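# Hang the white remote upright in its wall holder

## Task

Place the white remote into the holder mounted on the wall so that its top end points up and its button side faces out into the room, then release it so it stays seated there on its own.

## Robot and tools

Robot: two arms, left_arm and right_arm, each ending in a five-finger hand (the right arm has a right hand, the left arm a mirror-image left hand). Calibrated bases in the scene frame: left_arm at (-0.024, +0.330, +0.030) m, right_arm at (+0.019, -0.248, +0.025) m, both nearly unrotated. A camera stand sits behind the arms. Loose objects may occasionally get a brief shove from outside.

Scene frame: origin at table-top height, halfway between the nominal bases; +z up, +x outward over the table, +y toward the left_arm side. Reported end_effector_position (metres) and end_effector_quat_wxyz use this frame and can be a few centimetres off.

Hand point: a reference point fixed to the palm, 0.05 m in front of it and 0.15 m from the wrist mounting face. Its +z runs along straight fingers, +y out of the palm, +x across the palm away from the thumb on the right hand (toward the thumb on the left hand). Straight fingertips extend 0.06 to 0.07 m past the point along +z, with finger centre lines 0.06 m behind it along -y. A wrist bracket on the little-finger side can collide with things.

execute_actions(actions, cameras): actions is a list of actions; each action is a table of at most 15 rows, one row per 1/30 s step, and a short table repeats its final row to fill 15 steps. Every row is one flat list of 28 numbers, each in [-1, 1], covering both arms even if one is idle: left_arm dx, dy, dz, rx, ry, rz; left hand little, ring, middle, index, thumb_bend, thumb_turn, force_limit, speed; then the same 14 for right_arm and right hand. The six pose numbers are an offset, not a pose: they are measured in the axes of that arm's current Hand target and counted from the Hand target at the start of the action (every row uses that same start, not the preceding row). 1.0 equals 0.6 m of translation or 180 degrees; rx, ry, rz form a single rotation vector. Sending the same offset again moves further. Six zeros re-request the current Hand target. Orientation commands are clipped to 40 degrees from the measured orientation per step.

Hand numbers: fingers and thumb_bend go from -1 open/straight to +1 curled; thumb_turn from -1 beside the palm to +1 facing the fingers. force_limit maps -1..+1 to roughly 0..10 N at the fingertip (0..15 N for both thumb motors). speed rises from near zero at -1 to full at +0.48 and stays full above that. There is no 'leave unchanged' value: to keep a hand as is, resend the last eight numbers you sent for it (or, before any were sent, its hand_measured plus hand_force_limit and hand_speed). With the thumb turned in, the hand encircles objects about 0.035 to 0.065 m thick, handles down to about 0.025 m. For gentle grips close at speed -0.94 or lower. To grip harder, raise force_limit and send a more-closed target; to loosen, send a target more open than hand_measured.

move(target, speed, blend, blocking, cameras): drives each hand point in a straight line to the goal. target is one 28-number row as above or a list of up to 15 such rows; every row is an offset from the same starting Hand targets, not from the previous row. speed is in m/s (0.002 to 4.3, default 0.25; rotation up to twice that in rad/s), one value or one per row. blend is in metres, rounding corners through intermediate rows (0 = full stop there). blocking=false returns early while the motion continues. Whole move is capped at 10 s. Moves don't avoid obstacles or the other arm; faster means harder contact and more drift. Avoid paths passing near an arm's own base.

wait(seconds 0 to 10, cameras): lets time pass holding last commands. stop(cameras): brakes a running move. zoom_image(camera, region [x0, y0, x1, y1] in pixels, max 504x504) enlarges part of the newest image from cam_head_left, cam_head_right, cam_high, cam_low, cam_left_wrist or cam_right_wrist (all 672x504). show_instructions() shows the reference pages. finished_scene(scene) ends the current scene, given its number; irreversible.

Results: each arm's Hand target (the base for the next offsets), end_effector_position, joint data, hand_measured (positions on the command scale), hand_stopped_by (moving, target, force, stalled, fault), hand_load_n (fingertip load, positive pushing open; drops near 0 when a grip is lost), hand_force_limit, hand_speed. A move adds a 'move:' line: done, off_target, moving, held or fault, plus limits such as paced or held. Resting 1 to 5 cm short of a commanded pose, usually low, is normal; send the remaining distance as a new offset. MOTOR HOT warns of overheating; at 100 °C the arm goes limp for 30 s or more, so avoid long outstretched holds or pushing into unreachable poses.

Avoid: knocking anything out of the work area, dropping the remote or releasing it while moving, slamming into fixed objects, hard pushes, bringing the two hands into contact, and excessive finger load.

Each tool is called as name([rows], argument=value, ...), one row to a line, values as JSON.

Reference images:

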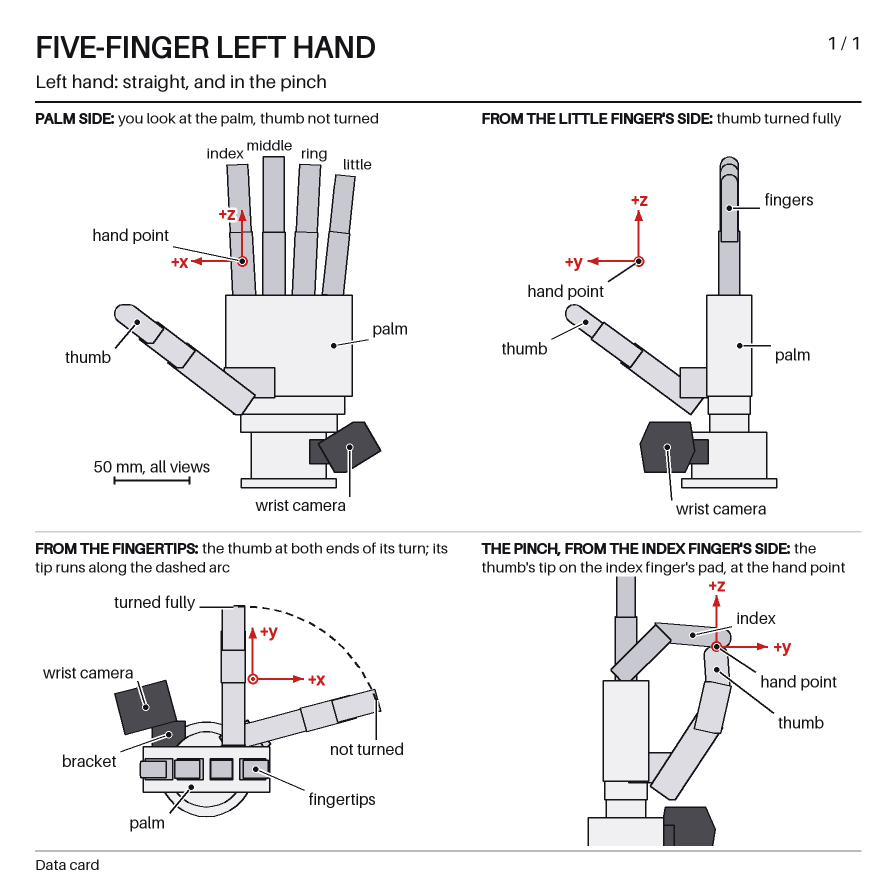

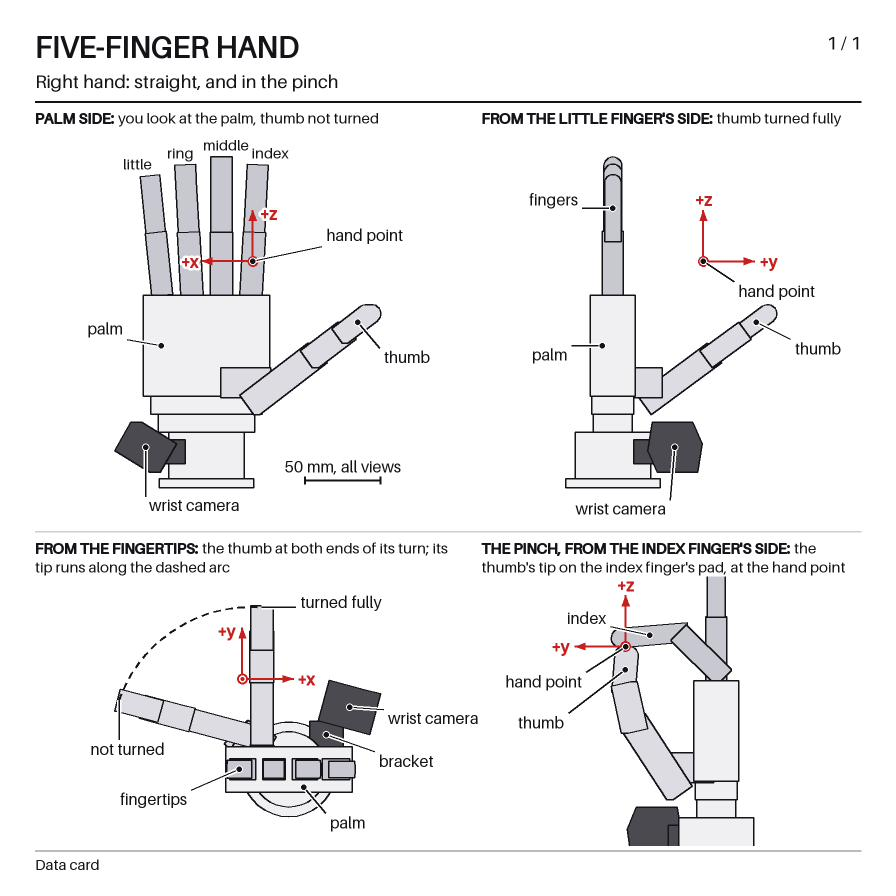

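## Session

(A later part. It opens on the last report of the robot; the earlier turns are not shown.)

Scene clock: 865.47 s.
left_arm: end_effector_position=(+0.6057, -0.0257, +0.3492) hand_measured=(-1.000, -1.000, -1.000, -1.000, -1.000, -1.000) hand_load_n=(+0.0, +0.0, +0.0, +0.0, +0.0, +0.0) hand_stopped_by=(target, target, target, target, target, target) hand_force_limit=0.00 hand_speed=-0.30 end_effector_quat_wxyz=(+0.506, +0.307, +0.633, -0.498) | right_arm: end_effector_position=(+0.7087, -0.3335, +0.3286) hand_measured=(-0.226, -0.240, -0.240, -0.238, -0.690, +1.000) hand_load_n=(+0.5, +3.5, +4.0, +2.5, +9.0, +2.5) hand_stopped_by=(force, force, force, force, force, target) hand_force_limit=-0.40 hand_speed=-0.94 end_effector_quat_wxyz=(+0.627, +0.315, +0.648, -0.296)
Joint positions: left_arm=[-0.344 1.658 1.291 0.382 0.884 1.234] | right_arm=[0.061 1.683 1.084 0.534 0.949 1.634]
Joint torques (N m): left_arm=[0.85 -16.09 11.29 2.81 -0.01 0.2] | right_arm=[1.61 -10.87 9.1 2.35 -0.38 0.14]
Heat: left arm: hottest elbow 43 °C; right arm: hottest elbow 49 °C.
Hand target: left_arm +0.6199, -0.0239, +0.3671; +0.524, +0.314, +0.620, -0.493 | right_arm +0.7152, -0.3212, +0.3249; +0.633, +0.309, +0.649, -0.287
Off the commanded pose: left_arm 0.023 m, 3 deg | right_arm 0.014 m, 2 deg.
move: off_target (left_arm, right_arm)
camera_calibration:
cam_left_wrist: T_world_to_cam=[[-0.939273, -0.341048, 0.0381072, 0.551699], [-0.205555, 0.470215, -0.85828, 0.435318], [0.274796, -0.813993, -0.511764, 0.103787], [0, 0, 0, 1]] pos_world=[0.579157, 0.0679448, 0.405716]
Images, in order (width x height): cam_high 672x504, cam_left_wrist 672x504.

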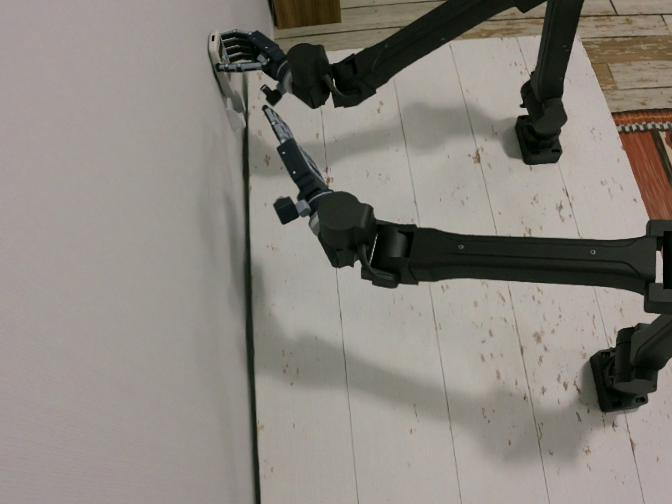

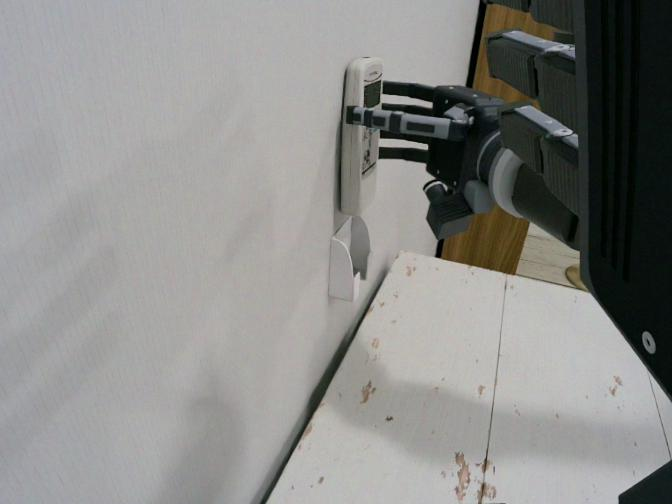

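move(target=[0,0,0,0,0,0,-1,-1,-1,-1,-1,-1,0,-0.3,0.027,0.0048,-0.0055,0,0,0,0.0,0.14,0.14,0.1,-0.1,1,-0.4,-0.94], speed=0.05, cameras=["cam_left_wrist","cam_high"])

zoom_image(camera="cam_left_wrist", region=[310, 180, 400, 310])

zoom_image(camera="cam_high", region=[205, 30, 265, 130])

Scene clock: 880.60 s.
left_arm: end_effector_position=(+0.6057, -0.0257, +0.3492) hand_measured=(-1.000, -1.000, -1.000, -1.000, -1.000, -1.000) hand_load_n=(+0.0, +0.0, +0.0, +0.0, +0.0, +0.0) hand_stopped_by=(target, target, target, target, target, target) hand_force_limit=0.00 hand_speed=-0.30 end_effector_quat_wxyz=(+0.506, +0.307, +0.633, -0.498) | right_arm: end_effector_position=(+0.7088, -0.3321, +0.3116) hand_measured=(-0.226, -0.240, -0.240, -0.238, -0.690, +1.000) hand_load_n=(+0.5, +3.5, +4.0, +2.5, +9.0, +2.5) hand_stopped_by=(force, force, force, force, force, target) hand_force_limit=-0.40 hand_speed=-0.94 end_effector_quat_wxyz=(+0.626, +0.316, +0.647, -0.299)
Joint positions: left_arm=[-0.344 1.658 1.291 0.382 0.884 1.234] | right_arm=[0.065 1.712 1.07 0.576 0.96 1.634]
Joint torques (N m): left_arm=[0.91 -15.97 11.29 2.74 -0.02 0.19] | right_arm=[1.55 -11.46 8.75 2.22 -0.45 0.17]
Heat: left arm: hottest elbow 43 °C; right arm: hottest elbow 49 °C.
Hand target: left_arm +0.6199, -0.0239, +0.3671; +0.524, +0.314, +0.620, -0.493 | right_arm +0.7151, -0.3162, +0.3089; +0.633, +0.309, +0.649, -0.287
Off the commanded pose: left_arm 0.023 m, 3 deg | right_arm 0.017 m, 2 deg.
move: off_target (left_arm, right_arm)
camera_calibration:
cam_left_wrist: T_world_to_cam=[[-0.939273, -0.341048, 0.0381072, 0.551699], [-0.205555, 0.470215, -0.85828, 0.435318], [0.274796, -0.813993, -0.511764, 0.103787], [0, 0, 0, 1]] pos_world=[0.579157, 0.0679448, 0.405716]
Images, in order (width x height): cam_high 672x504, cam_left_wrist 672x504.

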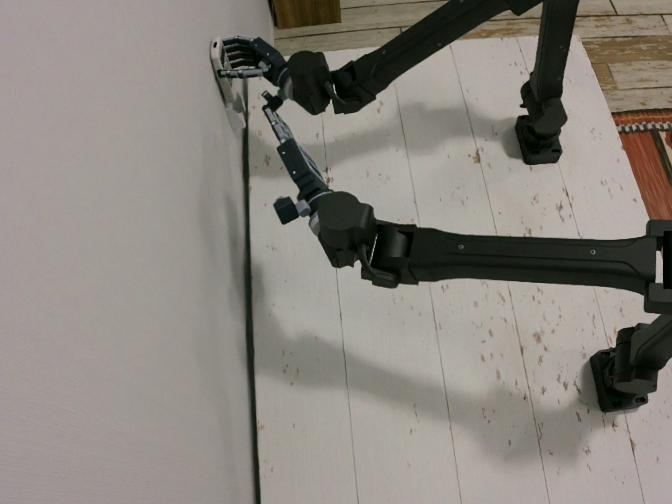

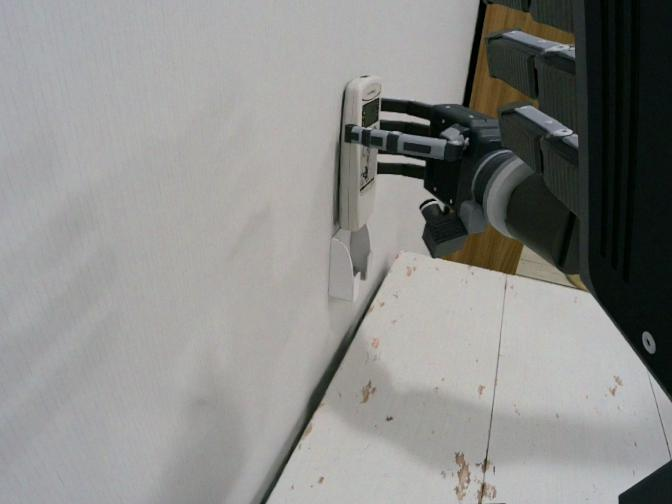

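Scaled by 3.877 from the camera's 672x504 image, which has a finer 960x720 frame.

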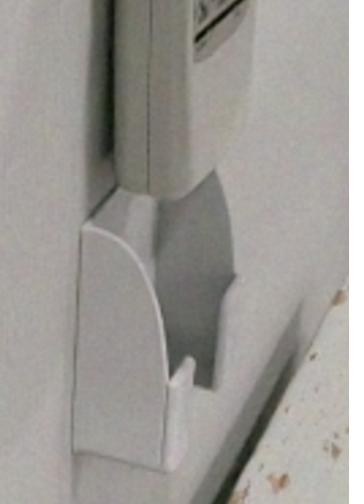

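Scaled by 5.040 from the camera's 672x504 image, which has a finer 960x720 frame.

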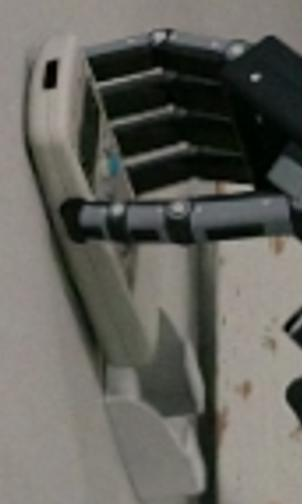

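move(target=[0,0,0,0,0,0,-1,-1,-1,-1,-1,-1,0,-0.3,0.0102,0.0055,-0.0013,-0.008,-0.0031,0.0036,0.0,0.14,0.14,0.1,-0.1,1,-0.4,-0.94], speed=0.05, cameras=["cam_left_wrist","cam_high","cam_head_left","cam_head_right"])

zoom_image(camera="cam_left_wrist", region=[310, 180, 400, 310])

zoom_image(camera="cam_high", region=[205, 30, 265, 130])

zoom_image(camera="cam_head_right", region=[475, 60, 555, 170])

zoom_image(camera="cam_head_left", region=[455, 70, 535, 180])

Scene clock: 901.20 s.
left_arm: end_effector_position=(+0.6057, -0.0257, +0.3492) hand_measured=(-1.000, -1.000, -1.000, -1.000, -1.000, -1.000) hand_load_n=(+0.0, +0.0, +0.0, +0.0, +0.0, +0.0) hand_stopped_by=(target, target, target, target, target, target) hand_force_limit=0.00 hand_speed=-0.30 end_effector_quat_wxyz=(+0.506, +0.307, +0.633, -0.498) | right_arm: end_effector_position=(+0.7085, -0.3296, +0.3076) hand_measured=(-0.226, -0.240, -0.240, -0.238, -0.690, +1.000) hand_load_n=(+0.5, +4.0, +4.0, +3.0, +8.5, +2.5) hand_stopped_by=(force, force, force, force, force, target) hand_force_limit=-0.40 hand_speed=-0.94 end_effector_quat_wxyz=(+0.635, +0.315, +0.643, -0.290)
Joint positions: left_arm=[-0.344 1.658 1.291 0.382 0.884 1.234] | right_arm=[0.065 1.723 1.056 0.622 0.945 1.634]
Joint torques (N m): left_arm=[0.91 -16.03 11.37 2.81 -0.02 0.22] | right_arm=[2.08 -11.4 8.8 2.39 -0.84 0.11]
Heat: left arm: hottest elbow 43 °C; right arm: hottest elbow 46 °C.
Hand target: left_arm +0.6199, -0.0239, +0.3671; +0.524, +0.314, +0.620, -0.493 | right_arm +0.7171, -0.3132, +0.3026; +0.642, +0.303, +0.648, -0.276
Off the commanded pose: left_arm 0.023 m, 3 deg | right_arm 0.019 m, 2 deg.
move: off_target (left_arm, right_arm)
camera_calibration:
cam_left_wrist: T_world_to_cam=[[-0.939273, -0.341048, 0.0381072, 0.551699], [-0.205555, 0.470215, -0.85828, 0.435318], [0.274796, -0.813993, -0.511764, 0.103787], [0, 0, 0, 1]] pos_world=[0.579157, 0.0679448, 0.405716]
Images, in order (width x height): cam_head_left 672x504, cam_head_right 672x504, cam_high 672x504, cam_left_wrist 672x504.

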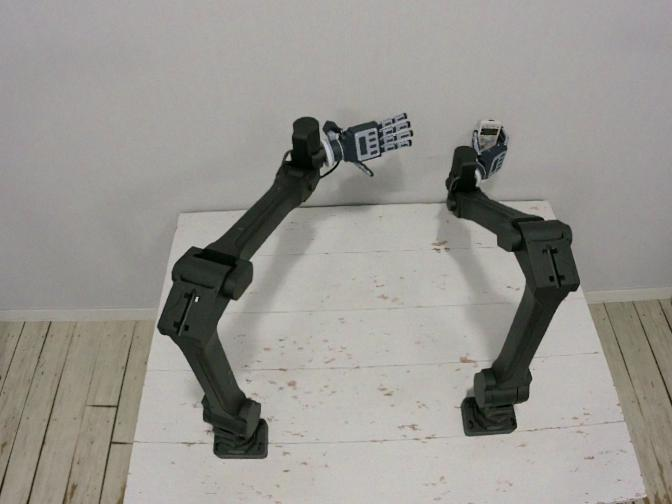

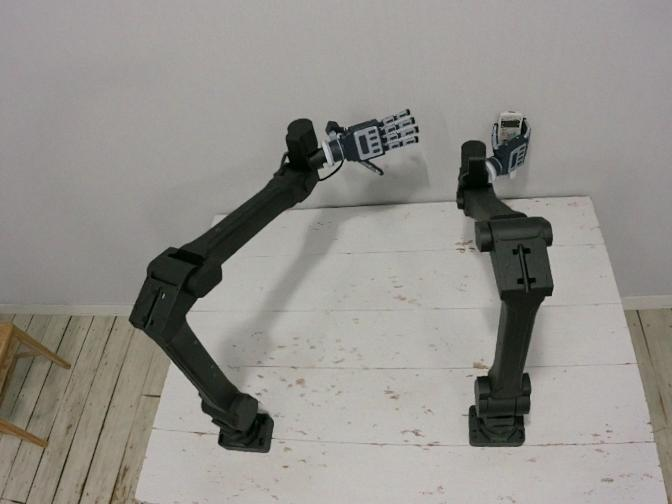

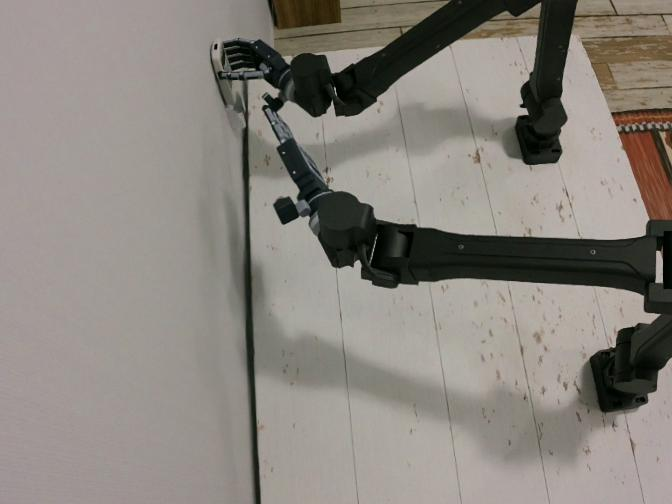

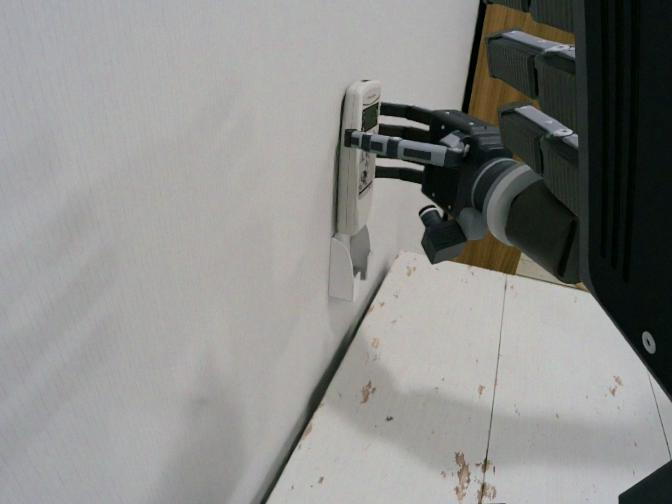

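Scaled by 3.877 from the camera's 672x504 image, which has a finer 960x720 frame.

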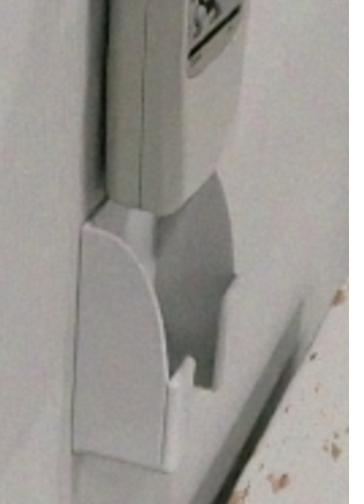

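Scaled by 5.040 from the camera's 672x504 image, which has a finer 960x720 frame.

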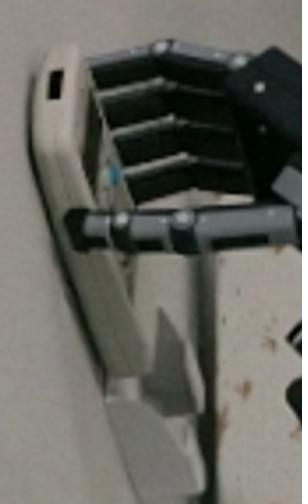

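Scaled by 4.582 from the camera's 672x504 image, which has a finer 960x720 frame.

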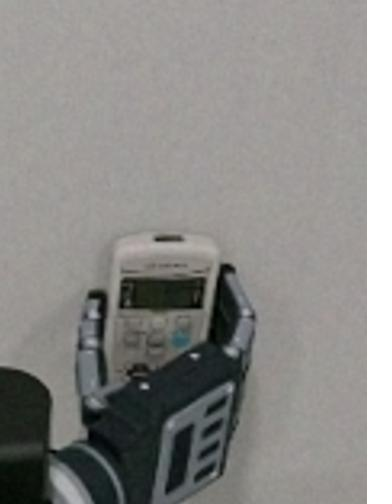

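Scaled by 4.582 from the camera's 672x504 image, which has a finer 960x720 frame.

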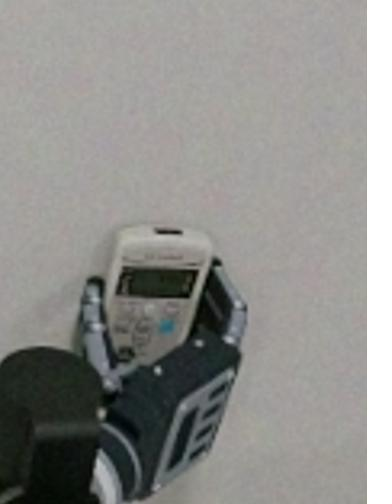

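zoom_image(camera="cam_head_right", region=[490, 105, 535, 150])

zoom_image(camera="cam_left_wrist", region=[325, 70, 395, 310])

Scaled by 11.200 from the camera's 672x504 image, which has a finer 960x720 frame.

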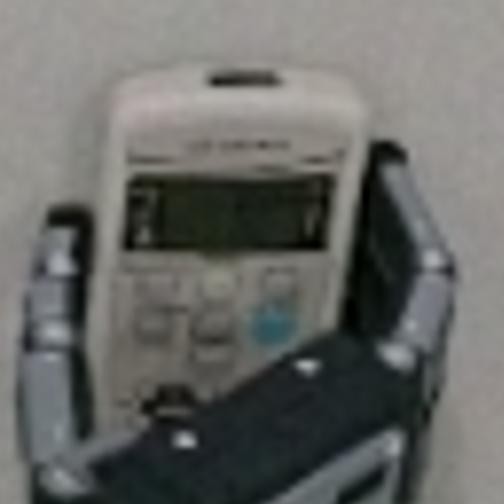

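Scaled by 2.100 from the camera's 672x504 image, which has a finer 960x720 frame.

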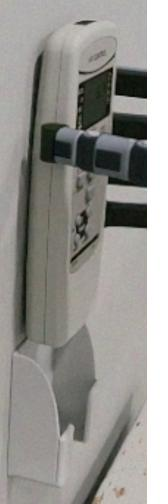

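zoom_image(camera="cam_left_wrist", region=[335, 70, 395, 130])

zoom_image(camera="cam_left_wrist", region=[320, 190, 390, 260])

zoom_image(camera="cam_high", region=[205, 35, 245, 75])

Scaled by 8.400 from the camera's 672x504 image, which has a finer 960x720 frame.

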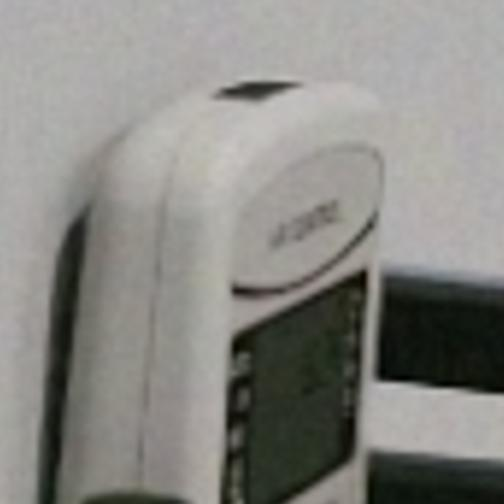

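Scaled by 7.200 from the camera's 672x504 image, which has a finer 960x720 frame.

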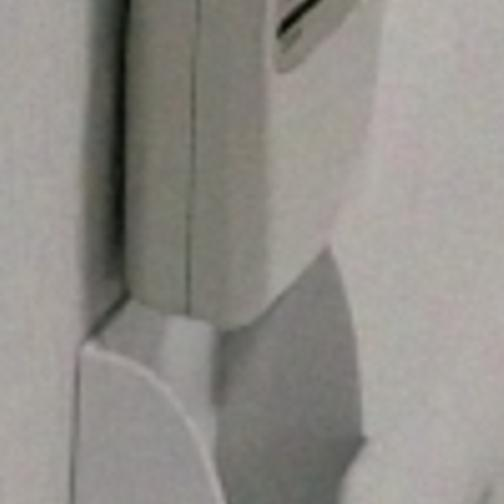

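Scaled by 12.600 from the camera's 672x504 image, which has a finer 960x720 frame.

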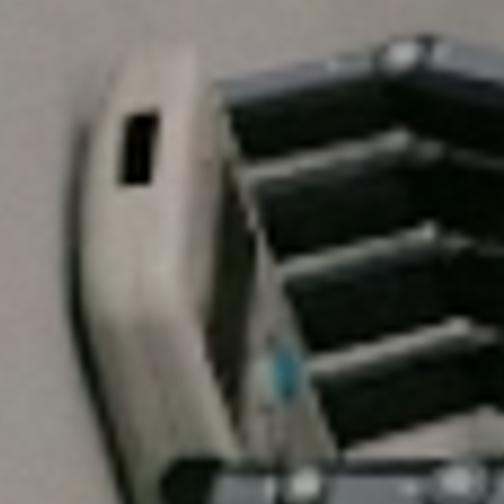

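move(target=[0,0,0,0,0,0,-1,-1,-1,-1,-1,-1,0,-0.3,-0.0067,0.0002,-0.0002,-0.0305,0.001,-0.0007,0.0,0.14,0.14,0.1,-0.1,1,-0.4,-0.94], speed=0.05, cameras=["cam_left_wrist","cam_high","cam_head_right"])

zoom_image(camera="cam_left_wrist", region=[310, 180, 400, 310])

zoom_image(camera="cam_high", region=[205, 30, 265, 130])

zoom_image(camera="cam_head_right", region=[490, 105, 535, 150])

zoom_image(camera="cam_high", region=[205, 35, 245, 75])

Scene clock: 968.53 s.
left_arm: end_effector_position=(+0.6057, -0.0257, +0.3492) hand_measured=(-1.000, -1.000, -1.000, -1.000, -1.000, -1.000) hand_load_n=(+0.0, +0.0, +0.0, +0.0, +0.0, -0.5) hand_stopped_by=(target, target, target, target, target, target) hand_force_limit=0.00 hand_speed=-0.30 end_effector_quat_wxyz=(+0.506, +0.307, +0.633, -0.498) | right_arm: end_effector_position=(+0.7075, -0.3271, +0.3033) hand_measured=(-0.226, -0.240, -0.240, -0.238, -0.690, +1.000) hand_load_n=(+0.5, +4.0, +4.5, +2.5, +9.0, +2.0) hand_stopped_by=(force, force, force, force, force, target) hand_force_limit=-0.40 hand_speed=-0.94 end_effector_quat_wxyz=(+0.645, +0.289, +0.657, -0.262)
Joint positions: left_arm=[-0.344 1.658 1.291 0.382 0.884 1.234] | right_arm=[0.043 1.706 1.021 0.638 0.839 1.635]
Joint torques (N m): left_arm=[0.97 -16.03 11.28 2.85 -0.02 0.19] | right_arm=[1.08 -12.04 9.28 1.98 -1.58 0.02]
Heat: left arm: hottest elbow 44 °C; right arm: hottest elbow 46 °C.
Hand target: left_arm +0.6199, -0.0239, +0.3671; +0.524, +0.314, +0.620, -0.493 | right_arm +0.7171, -0.3131, +0.3068; +0.654, +0.271, +0.662, -0.245
Off the commanded pose: left_arm 0.023 m, 3 deg | right_arm 0.017 m, 3 deg.
move: off_target (left_arm, right_arm)
camera_calibration:
cam_left_wrist: T_world_to_cam=[[-0.939273, -0.341048, 0.0381072, 0.551699], [-0.205555, 0.470215, -0.85828, 0.435318], [0.274796, -0.813993, -0.511764, 0.103787], [0, 0, 0, 1]] pos_world=[0.579157, 0.0679448, 0.405716]
Images, in order (width x height): cam_head_right 672x504, cam_high 672x504, cam_left_wrist 672x504.

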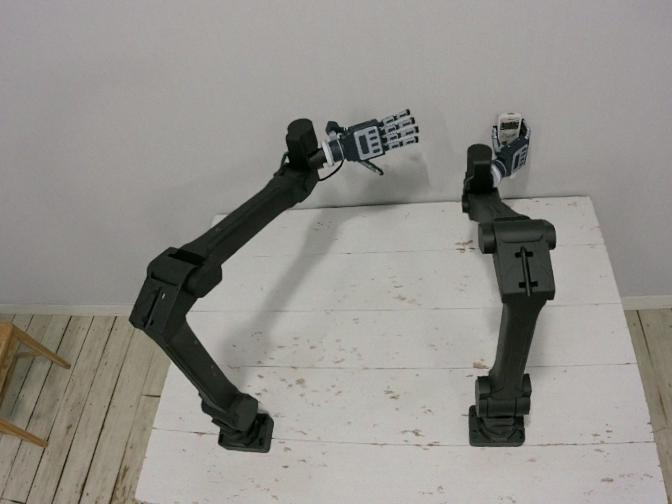

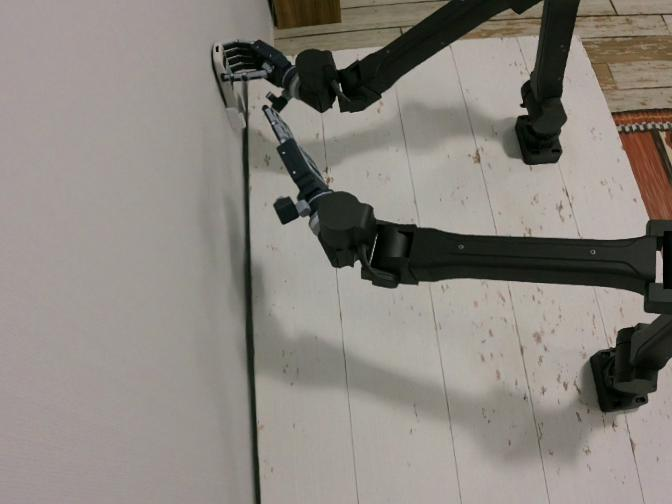

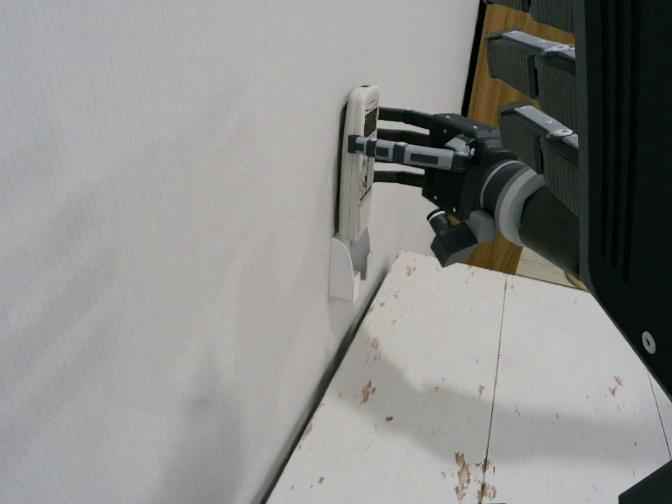

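Scaled by 3.877 from the camera's 672x504 image, which has a finer 960x720 frame.

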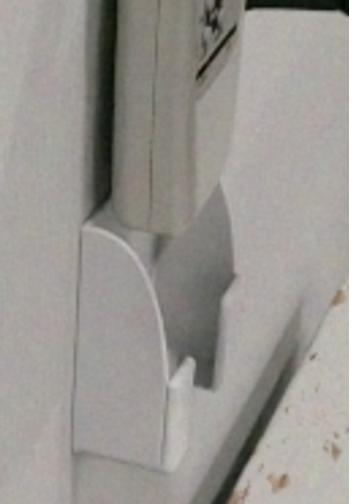

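Scaled by 5.040 from the camera's 672x504 image, which has a finer 960x720 frame.

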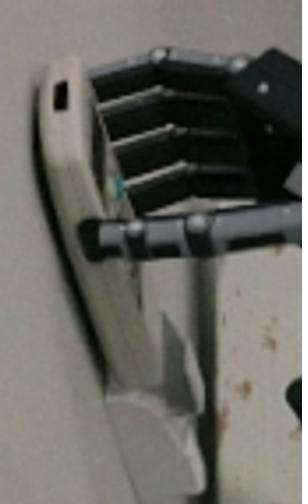

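Scaled by 11.200 from the camera's 672x504 image, which has a finer 960x720 frame.

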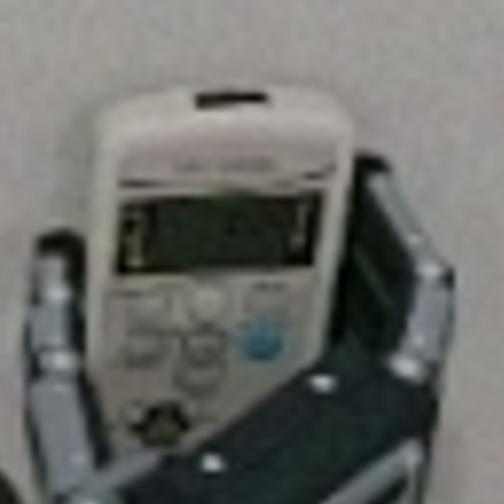

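Scaled by 12.600 from the camera's 672x504 image, which has a finer 960x720 frame.

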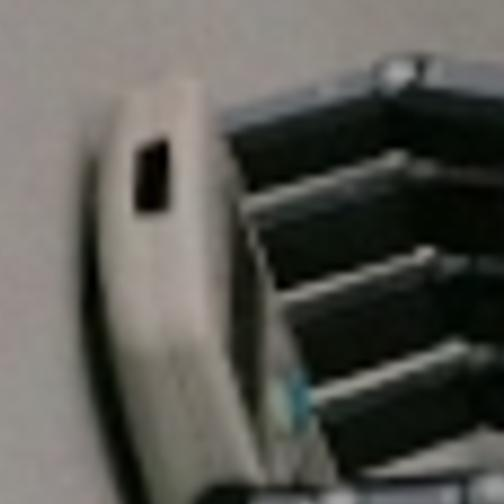

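move(target=[0,0,0,0,0,0,-1,-1,-1,-1,-1,-1,0,-0.3,-0.0117,0.006,0.0058,0,0,0,0.0,0.14,0.14,0.1,-0.1,1,-0.4,-0.94], speed=0.05, cameras=["cam_left_wrist","cam_high","cam_head_right"])

zoom_image(camera="cam_left_wrist", region=[310, 180, 400, 310])

zoom_image(camera="cam_high", region=[205, 30, 265, 130])

Scene clock: 1001.73 s.
left_arm: end_effector_position=(+0.6057, -0.0257, +0.3492) hand_measured=(-1.000, -1.000, -1.000, -1.000, -1.000, -1.000) hand_load_n=(+0.0, +0.0, +0.0, +0.0, +0.0, +0.0) hand_stopped_by=(target, target, target, target, target, target) hand_force_limit=0.00 hand_speed=-0.30 end_effector_quat_wxyz=(+0.506, +0.307, +0.633, -0.498) | right_arm: end_effector_position=(+0.7074, -0.3271, +0.3035) hand_measured=(-0.226, -0.240, -0.240, -0.238, -0.690, +1.000) hand_load_n=(+0.5, +4.0, +4.0, +2.5, +9.5, +2.5) hand_stopped_by=(force, force, force, force, force, target) hand_force_limit=-0.40 hand_speed=-0.94 end_effector_quat_wxyz=(+0.645, +0.289, +0.657, -0.262)
Joint positions: left_arm=[-0.344 1.658 1.291 0.382 0.884 1.234] | right_arm=[0.043 1.705 1.021 0.638 0.839 1.635]
Joint torques (N m): left_arm=[0.73 -16.15 11.32 2.77 -0.02 0.2] | right_arm=[0.91 -12.04 11.15 1.09 -1.57 -0.01]
Heat: left arm: hottest elbow 44 °C; right arm: hottest elbow 45 °C.
Hand target: left_arm +0.6199, -0.0239, +0.3671; +0.524, +0.314, +0.620, -0.493 | right_arm +0.7220, -0.3131, +0.3140; +0.654, +0.271, +0.662, -0.245
Off the commanded pose: left_arm 0.023 m, 3 deg | right_arm 0.023 m, 3 deg.
move: off_target (left_arm, right_arm)
camera_calibration:
cam_left_wrist: T_world_to_cam=[[-0.939273, -0.341048, 0.0381072, 0.551699], [-0.205555, 0.470215, -0.85828, 0.435318], [0.274796, -0.813993, -0.511764, 0.103787], [0, 0, 0, 1]] pos_world=[0.579157, 0.0679448, 0.405716]
Images, in order (width x height): cam_head_right 672x504, cam_high 672x504, cam_left_wrist 672x504.

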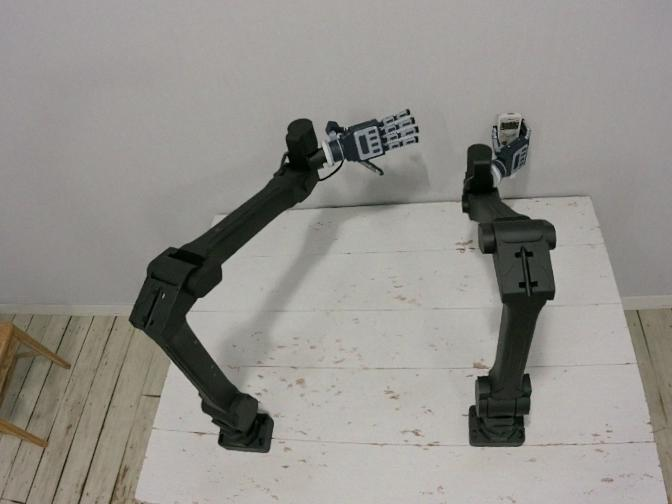

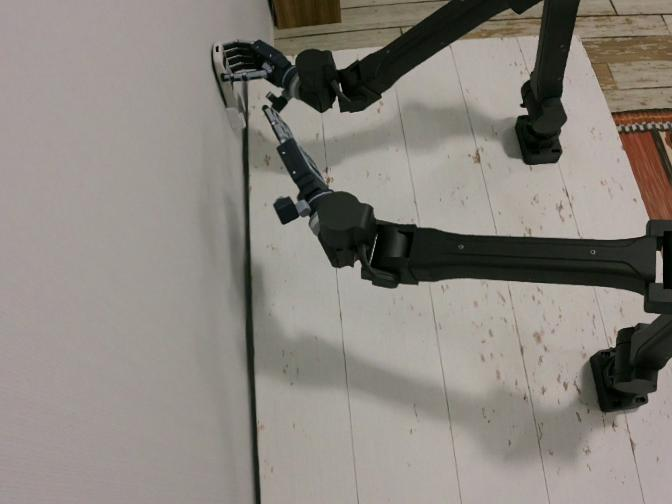

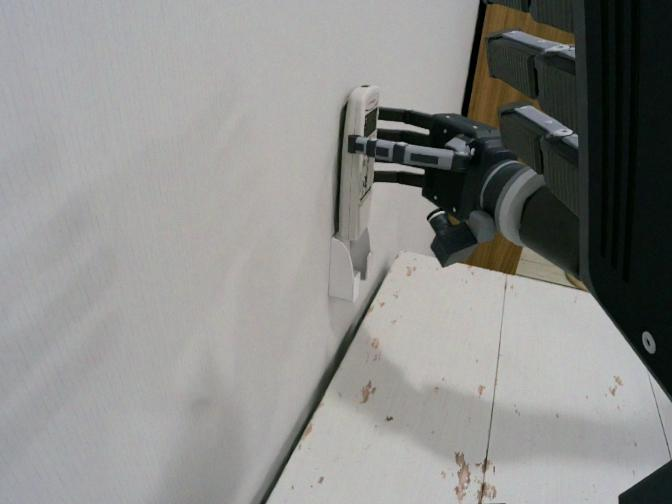

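Scaled by 3.877 from the camera's 672x504 image, which has a finer 960x720 frame.

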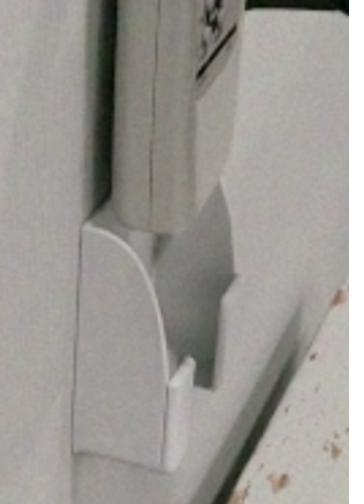

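Scaled by 5.040 from the camera's 672x504 image, which has a finer 960x720 frame.

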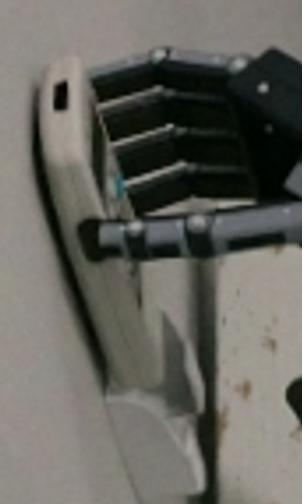

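move(target=[0,0,0,0,0,0,-1,-1,-1,-1,-1,-1,0,-0.3,-0.03,0.001,-0.001,0,0,0,0.0,0.14,0.14,0.1,-0.1,1,-0.4,-0.94], speed=0.05)

Scene clock: 1005.87 s.
left_arm: end_effector_position=(+0.6057, -0.0257, +0.3492) hand_measured=(-1.000, -1.000, -1.000, -1.000, -1.000, -1.000) hand_load_n=(-0.5, +0.0, +0.0, +0.0, +0.0, +0.0) hand_stopped_by=(target, target, target, target, target, target) hand_force_limit=0.00 hand_speed=-0.30 end_effector_quat_wxyz=(+0.506, +0.307, +0.633, -0.498) | right_arm: end_effector_position=(+0.7071, -0.3262, +0.3030) hand_measured=(-0.226, -0.240, -0.240, -0.238, -0.690, +1.000) hand_load_n=(+0.5, +4.0, +5.0, +2.5, +9.5, +2.0) hand_stopped_by=(force, force, force, force, force, target) hand_force_limit=-0.40 hand_speed=-0.94 end_effector_quat_wxyz=(+0.636, +0.280, +0.669, -0.262)
Joint positions: left_arm=[-0.344 1.658 1.291 0.382 0.884 1.234] | right_arm=[0.04 1.687 1.021 0.587 0.822 1.635]
Joint torques (N m): left_arm=[0.97 -15.91 11.33 2.81 -0.01 0.2] | right_arm=[1.2 -12.86 12.48 1.28 -0.96 0.01]
Heat: left arm: hottest elbow 44 °C; right arm: hottest elbow 45 °C.
Hand target: left_arm +0.6199, -0.0239, +0.3671; +0.524, +0.314, +0.620, -0.493 | right_arm +0.7219, -0.3131, +0.3319; +0.654, +0.271, +0.662, -0.245
Off the commanded pose: left_arm 0.023 m, 3 deg | right_arm 0.035 m, 3 deg.
move: off_target (left_arm, right_arm)

move(target=[0,0,0,0,0,0,-1,-1,-1,-1,-1,-1,0,-0.3,-0.045,0.001,-0.001,0,0,0,0.0,0.14,0.14,0.1,-0.1,1,-0.4,-0.94], speed=0.05)

Scene clock: 1010.93 s.
left_arm: end_effector_position=(+0.6057, -0.0257, +0.3492) hand_measured=(-1.000, -1.000, -1.000, -1.000, -1.000, -1.000) hand_load_n=(+0.0, +0.0, +0.0, +0.0, +0.5, +0.0) hand_stopped_by=(target, target, target, target, target, target) hand_force_limit=0.00 hand_speed=-0.30 end_effector_quat_wxyz=(+0.506, +0.307, +0.633, -0.498) | right_arm: end_effector_position=(+0.7070, -0.3222, +0.3006) hand_measured=(-0.226, -0.240, -0.240, -0.238, -0.690, +1.000) hand_load_n=(+0.5, +3.5, +4.0, +2.0, +9.5, +2.0) hand_stopped_by=(force, force, force, force, force, target) hand_force_limit=-0.40 hand_speed=-0.94 end_effector_quat_wxyz=(+0.621, +0.265, +0.689, -0.262)
Joint positions: left_arm=[-0.344 1.658 1.291 0.382 0.884 1.234] | right_arm=[0.04 1.662 1.025 0.506 0.799 1.632]
Joint torques (N m): left_arm=[1.03 -16.03 11.32 2.8 -0.02 0.2] | right_arm=[1.44 -14.39 14.38 1.65 -0.17 0.06]
Heat: left arm: hottest elbow 44 °C; right arm: hottest elbow 46 °C.
Hand target: left_arm +0.6199, -0.0239, +0.3671; +0.524, +0.314, +0.620, -0.493 | right_arm +0.7218, -0.3133, +0.3588; +0.654, +0.272, +0.662, -0.245
Off the commanded pose: left_arm 0.023 m, 3 deg | right_arm 0.061 m, 5 deg.
move: off_target (left_arm, right_arm)

move(target=[0,0,0,0,0,0,-1,-1,-1,-1,-1,-1,0,-0.3,-0.03,0.001,-0.001,0,0,0,0.0,0.14,0.14,0.1,-0.1,1,-0.4,-0.94], speed=0.05)

Scene clock: 1015.17 s.
left_arm: end_effector_position=(+0.6057, -0.0257, +0.3492) hand_measured=(-1.000, -1.000, -1.000, -1.000, -1.000, -1.000) hand_load_n=(+0.0, +0.0, +0.0, +0.0, +0.0, +0.0) hand_stopped_by=(target, target, target, target, target, target) hand_force_limit=0.00 hand_speed=-0.30 end_effector_quat_wxyz=(+0.506, +0.307, +0.633, -0.498) | right_arm: end_effector_position=(+0.7070, -0.3217, +0.3121) hand_measured=(-0.226, -0.240, -0.240, -0.238, -0.690, +1.000) hand_load_n=(+0.5, +3.5, +4.0, +2.0, +9.5, +2.5) hand_stopped_by=(force, force, force, force, force, target) hand_force_limit=-0.40 hand_speed=-0.94 end_effector_quat_wxyz=(+0.617, +0.262, +0.694, -0.264)
Joint positions: left_arm=[-0.344 1.658 1.291 0.382 0.884 1.234] | right_arm=[0.04 1.638 1.04 0.456 0.796 1.629]
Joint torques (N m): left_arm=[0.79 -16.09 11.33 2.82 -0.02 0.2] | right_arm=[1.61 -14.39 15.19 1.84 -0.07 0.05]
Heat: left arm: hottest elbow 44 °C; right arm: hottest elbow 46 °C.
Hand target: left_arm +0.6199, -0.0239, +0.3671; +0.524, +0.314, +0.620, -0.493 | right_arm +0.7217, -0.3131, +0.3771; +0.654, +0.272, +0.662, -0.245
Off the commanded pose: left_arm 0.023 m, 3 deg | right_arm 0.067 m, 6 deg.
move: off_target (left_arm, right_arm)

move(target=[0,0,0,0,0,0,-1,-1,-1,-1,-1,-1,0,-0.3,-0.0251,0.0028,0.0066,0,0,0,0.0,0.14,0.14,0.1,-0.1,1,-0.4,-0.94], speed=0.05)

Scene clock: 1022.37 s.
left_arm: end_effector_position=(+0.6057, -0.0257, +0.3492) hand_measured=(-1.000, -1.000, -1.000, -1.000, -1.000, -1.000) hand_load_n=(+0.0, +0.0, +0.0, -0.5, +0.0, +0.0) hand_stopped_by=(target, target, target, target, target, target) hand_force_limit=0.00 hand_speed=-0.30 end_effector_quat_wxyz=(+0.506, +0.307, +0.633, -0.498) | right_arm: end_effector_position=(+0.7075, -0.3217, +0.3206) hand_measured=(-0.226, -0.240, -0.240, -0.238, -0.690, +1.000) hand_load_n=(+0.5, +3.5, +3.5, +2.5, +9.5, +2.0) hand_stopped_by=(force, force, force, force, force, target) hand_force_limit=-0.40 hand_speed=-0.94 end_effector_quat_wxyz=(+0.613, +0.260, +0.697, -0.266)
Joint positions: left_arm=[-0.344 1.658 1.291 0.382 0.884 1.234] | right_arm=[0.04 1.622 1.055 0.413 0.797 1.628]
Joint torques (N m): left_arm=[0.85 -16.09 11.33 2.71 -0.02 0.19] | right_arm=[1.03 -14.15 16.18 1.87 -0.19 0.11]
Heat: left arm: hottest elbow 44 °C; right arm: hottest elbow 48 °C.
Hand target: left_arm +0.6199, -0.0239, +0.3671; +0.524, +0.314, +0.620, -0.493 | right_arm +0.7257, -0.3152, +0.3919; +0.654, +0.272, +0.662, -0.245
Off the commanded pose: left_arm 0.023 m, 3 deg | right_arm 0.074 m, 7 deg.
move: off_target (left_arm, right_arm)

move(target=[0,0,0,0,0,0,-1,-1,-1,-1,-1,-1,0,-0.3,0.0913,-0.011,0.003,0,0,0,0.0,0.14,0.14,0.1,-0.1,1,-0.4,-0.94], speed=0.05, cameras=["cam_left_wrist","cam_high","cam_head_right"])

zoom_image(camera="cam_left_wrist", region=[310, 180, 400, 310])

zoom_image(camera="cam_high", region=[205, 30, 265, 130])

zoom_image(camera="cam_head_right", region=[490, 95, 535, 140])

Scene clock: 1030.20 s.
left_arm: end_effector_position=(+0.6057, -0.0257, +0.3492) hand_measured=(-1.000, -1.000, -1.000, -1.000, -1.000, -1.000) hand_load_n=(+0.0, +0.0, +0.0, +0.0, +0.0, +0.0) hand_stopped_by=(target, target, target, target, target, target) hand_force_limit=0.00 hand_speed=-0.30 end_effector_quat_wxyz=(+0.506, +0.307, +0.633, -0.498) | right_arm: end_effector_position=(+0.7075, -0.3239, +0.3195) hand_measured=(-0.226, -0.240, -0.240, -0.238, -0.690, +1.000) hand_load_n=(+0.0, +2.0, +1.5, +1.5, +11.0, +2.0) hand_stopped_by=(force, force, force, force, force, target) hand_force_limit=-0.40 hand_speed=-0.94 end_effector_quat_wxyz=(+0.632, +0.270, +0.676, -0.265)
Joint positions: left_arm=[-0.344 1.658 1.291 0.382 0.884 1.234] | right_arm=[0.04 1.652 1.039 0.525 0.811 1.618]
Joint torques (N m): left_arm=[1.03 -15.97 11.3 2.77 0 0.2] | right_arm=[0.5 -10.11 12.01 3.26 -0.97 0.17]
Heat: left arm: hottest elbow 44 °C; right arm: hottest elbow 50 °C.
Hand target: left_arm +0.6199, -0.0239, +0.3671; +0.524, +0.314, +0.620, -0.493 | right_arm +0.7227, -0.3192, +0.3370; +0.654, +0.272, +0.662, -0.245
Off the commanded pose: left_arm 0.023 m, 3 deg | right_arm 0.024 m, 4 deg.
move: off_target (left_arm, right_arm)
camera_calibration:
cam_left_wrist: T_world_to_cam=[[-0.939273, -0.341048, 0.0381072, 0.551699], [-0.205555, 0.470215, -0.85828, 0.435318], [0.274796, -0.813993, -0.511764, 0.103787], [0, 0, 0, 1]] pos_world=[0.579157, 0.0679448, 0.405716]
Images, in order (width x height): cam_head_right 672x504, cam_high 672x504, cam_left_wrist 672x504.

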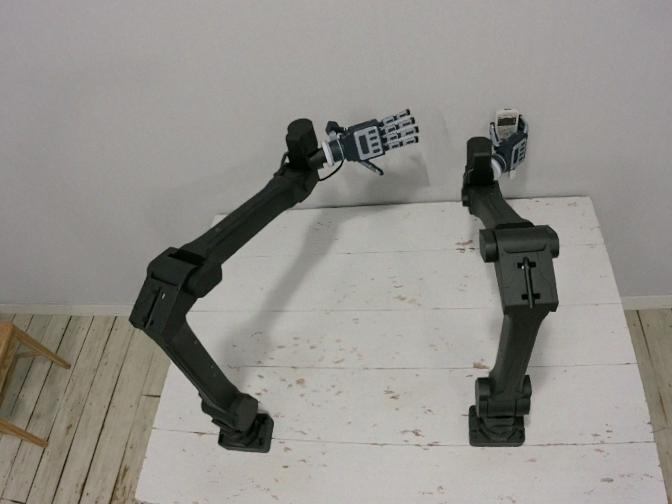

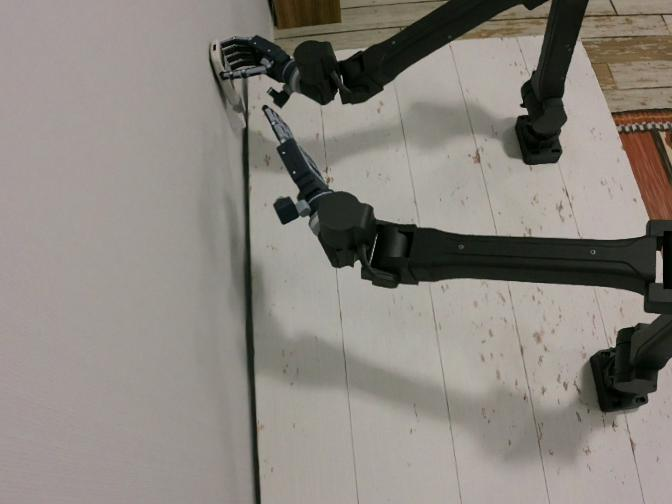

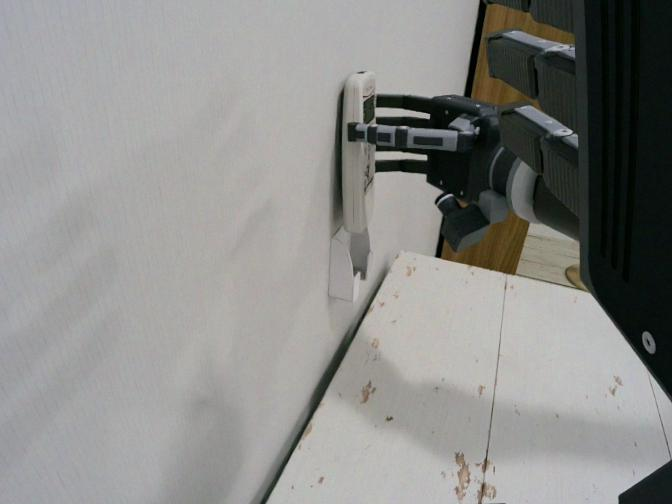

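Scaled by 3.877 from the camera's 672x504 image, which has a finer 960x720 frame.

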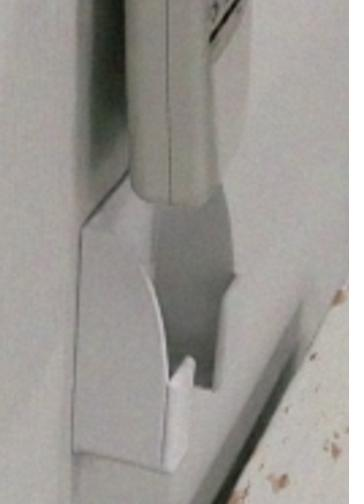

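Scaled by 5.040 from the camera's 672x504 image, which has a finer 960x720 frame.

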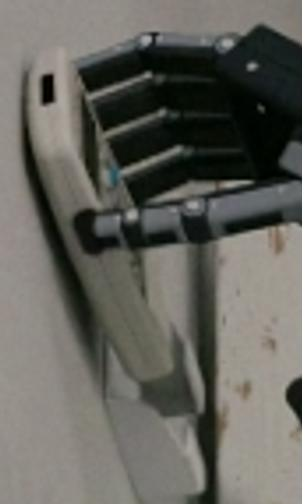

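Scaled by 11.200 from the camera's 672x504 image, which has a finer 960x720 frame.

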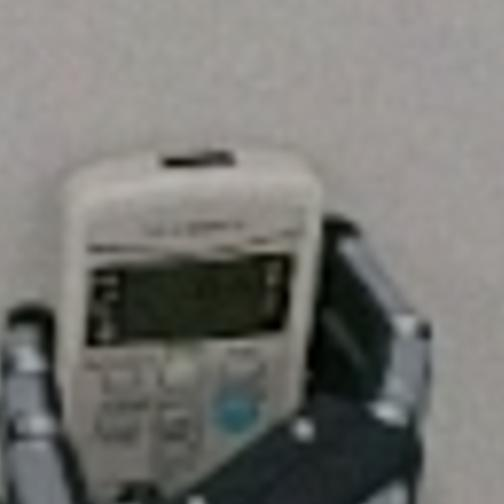

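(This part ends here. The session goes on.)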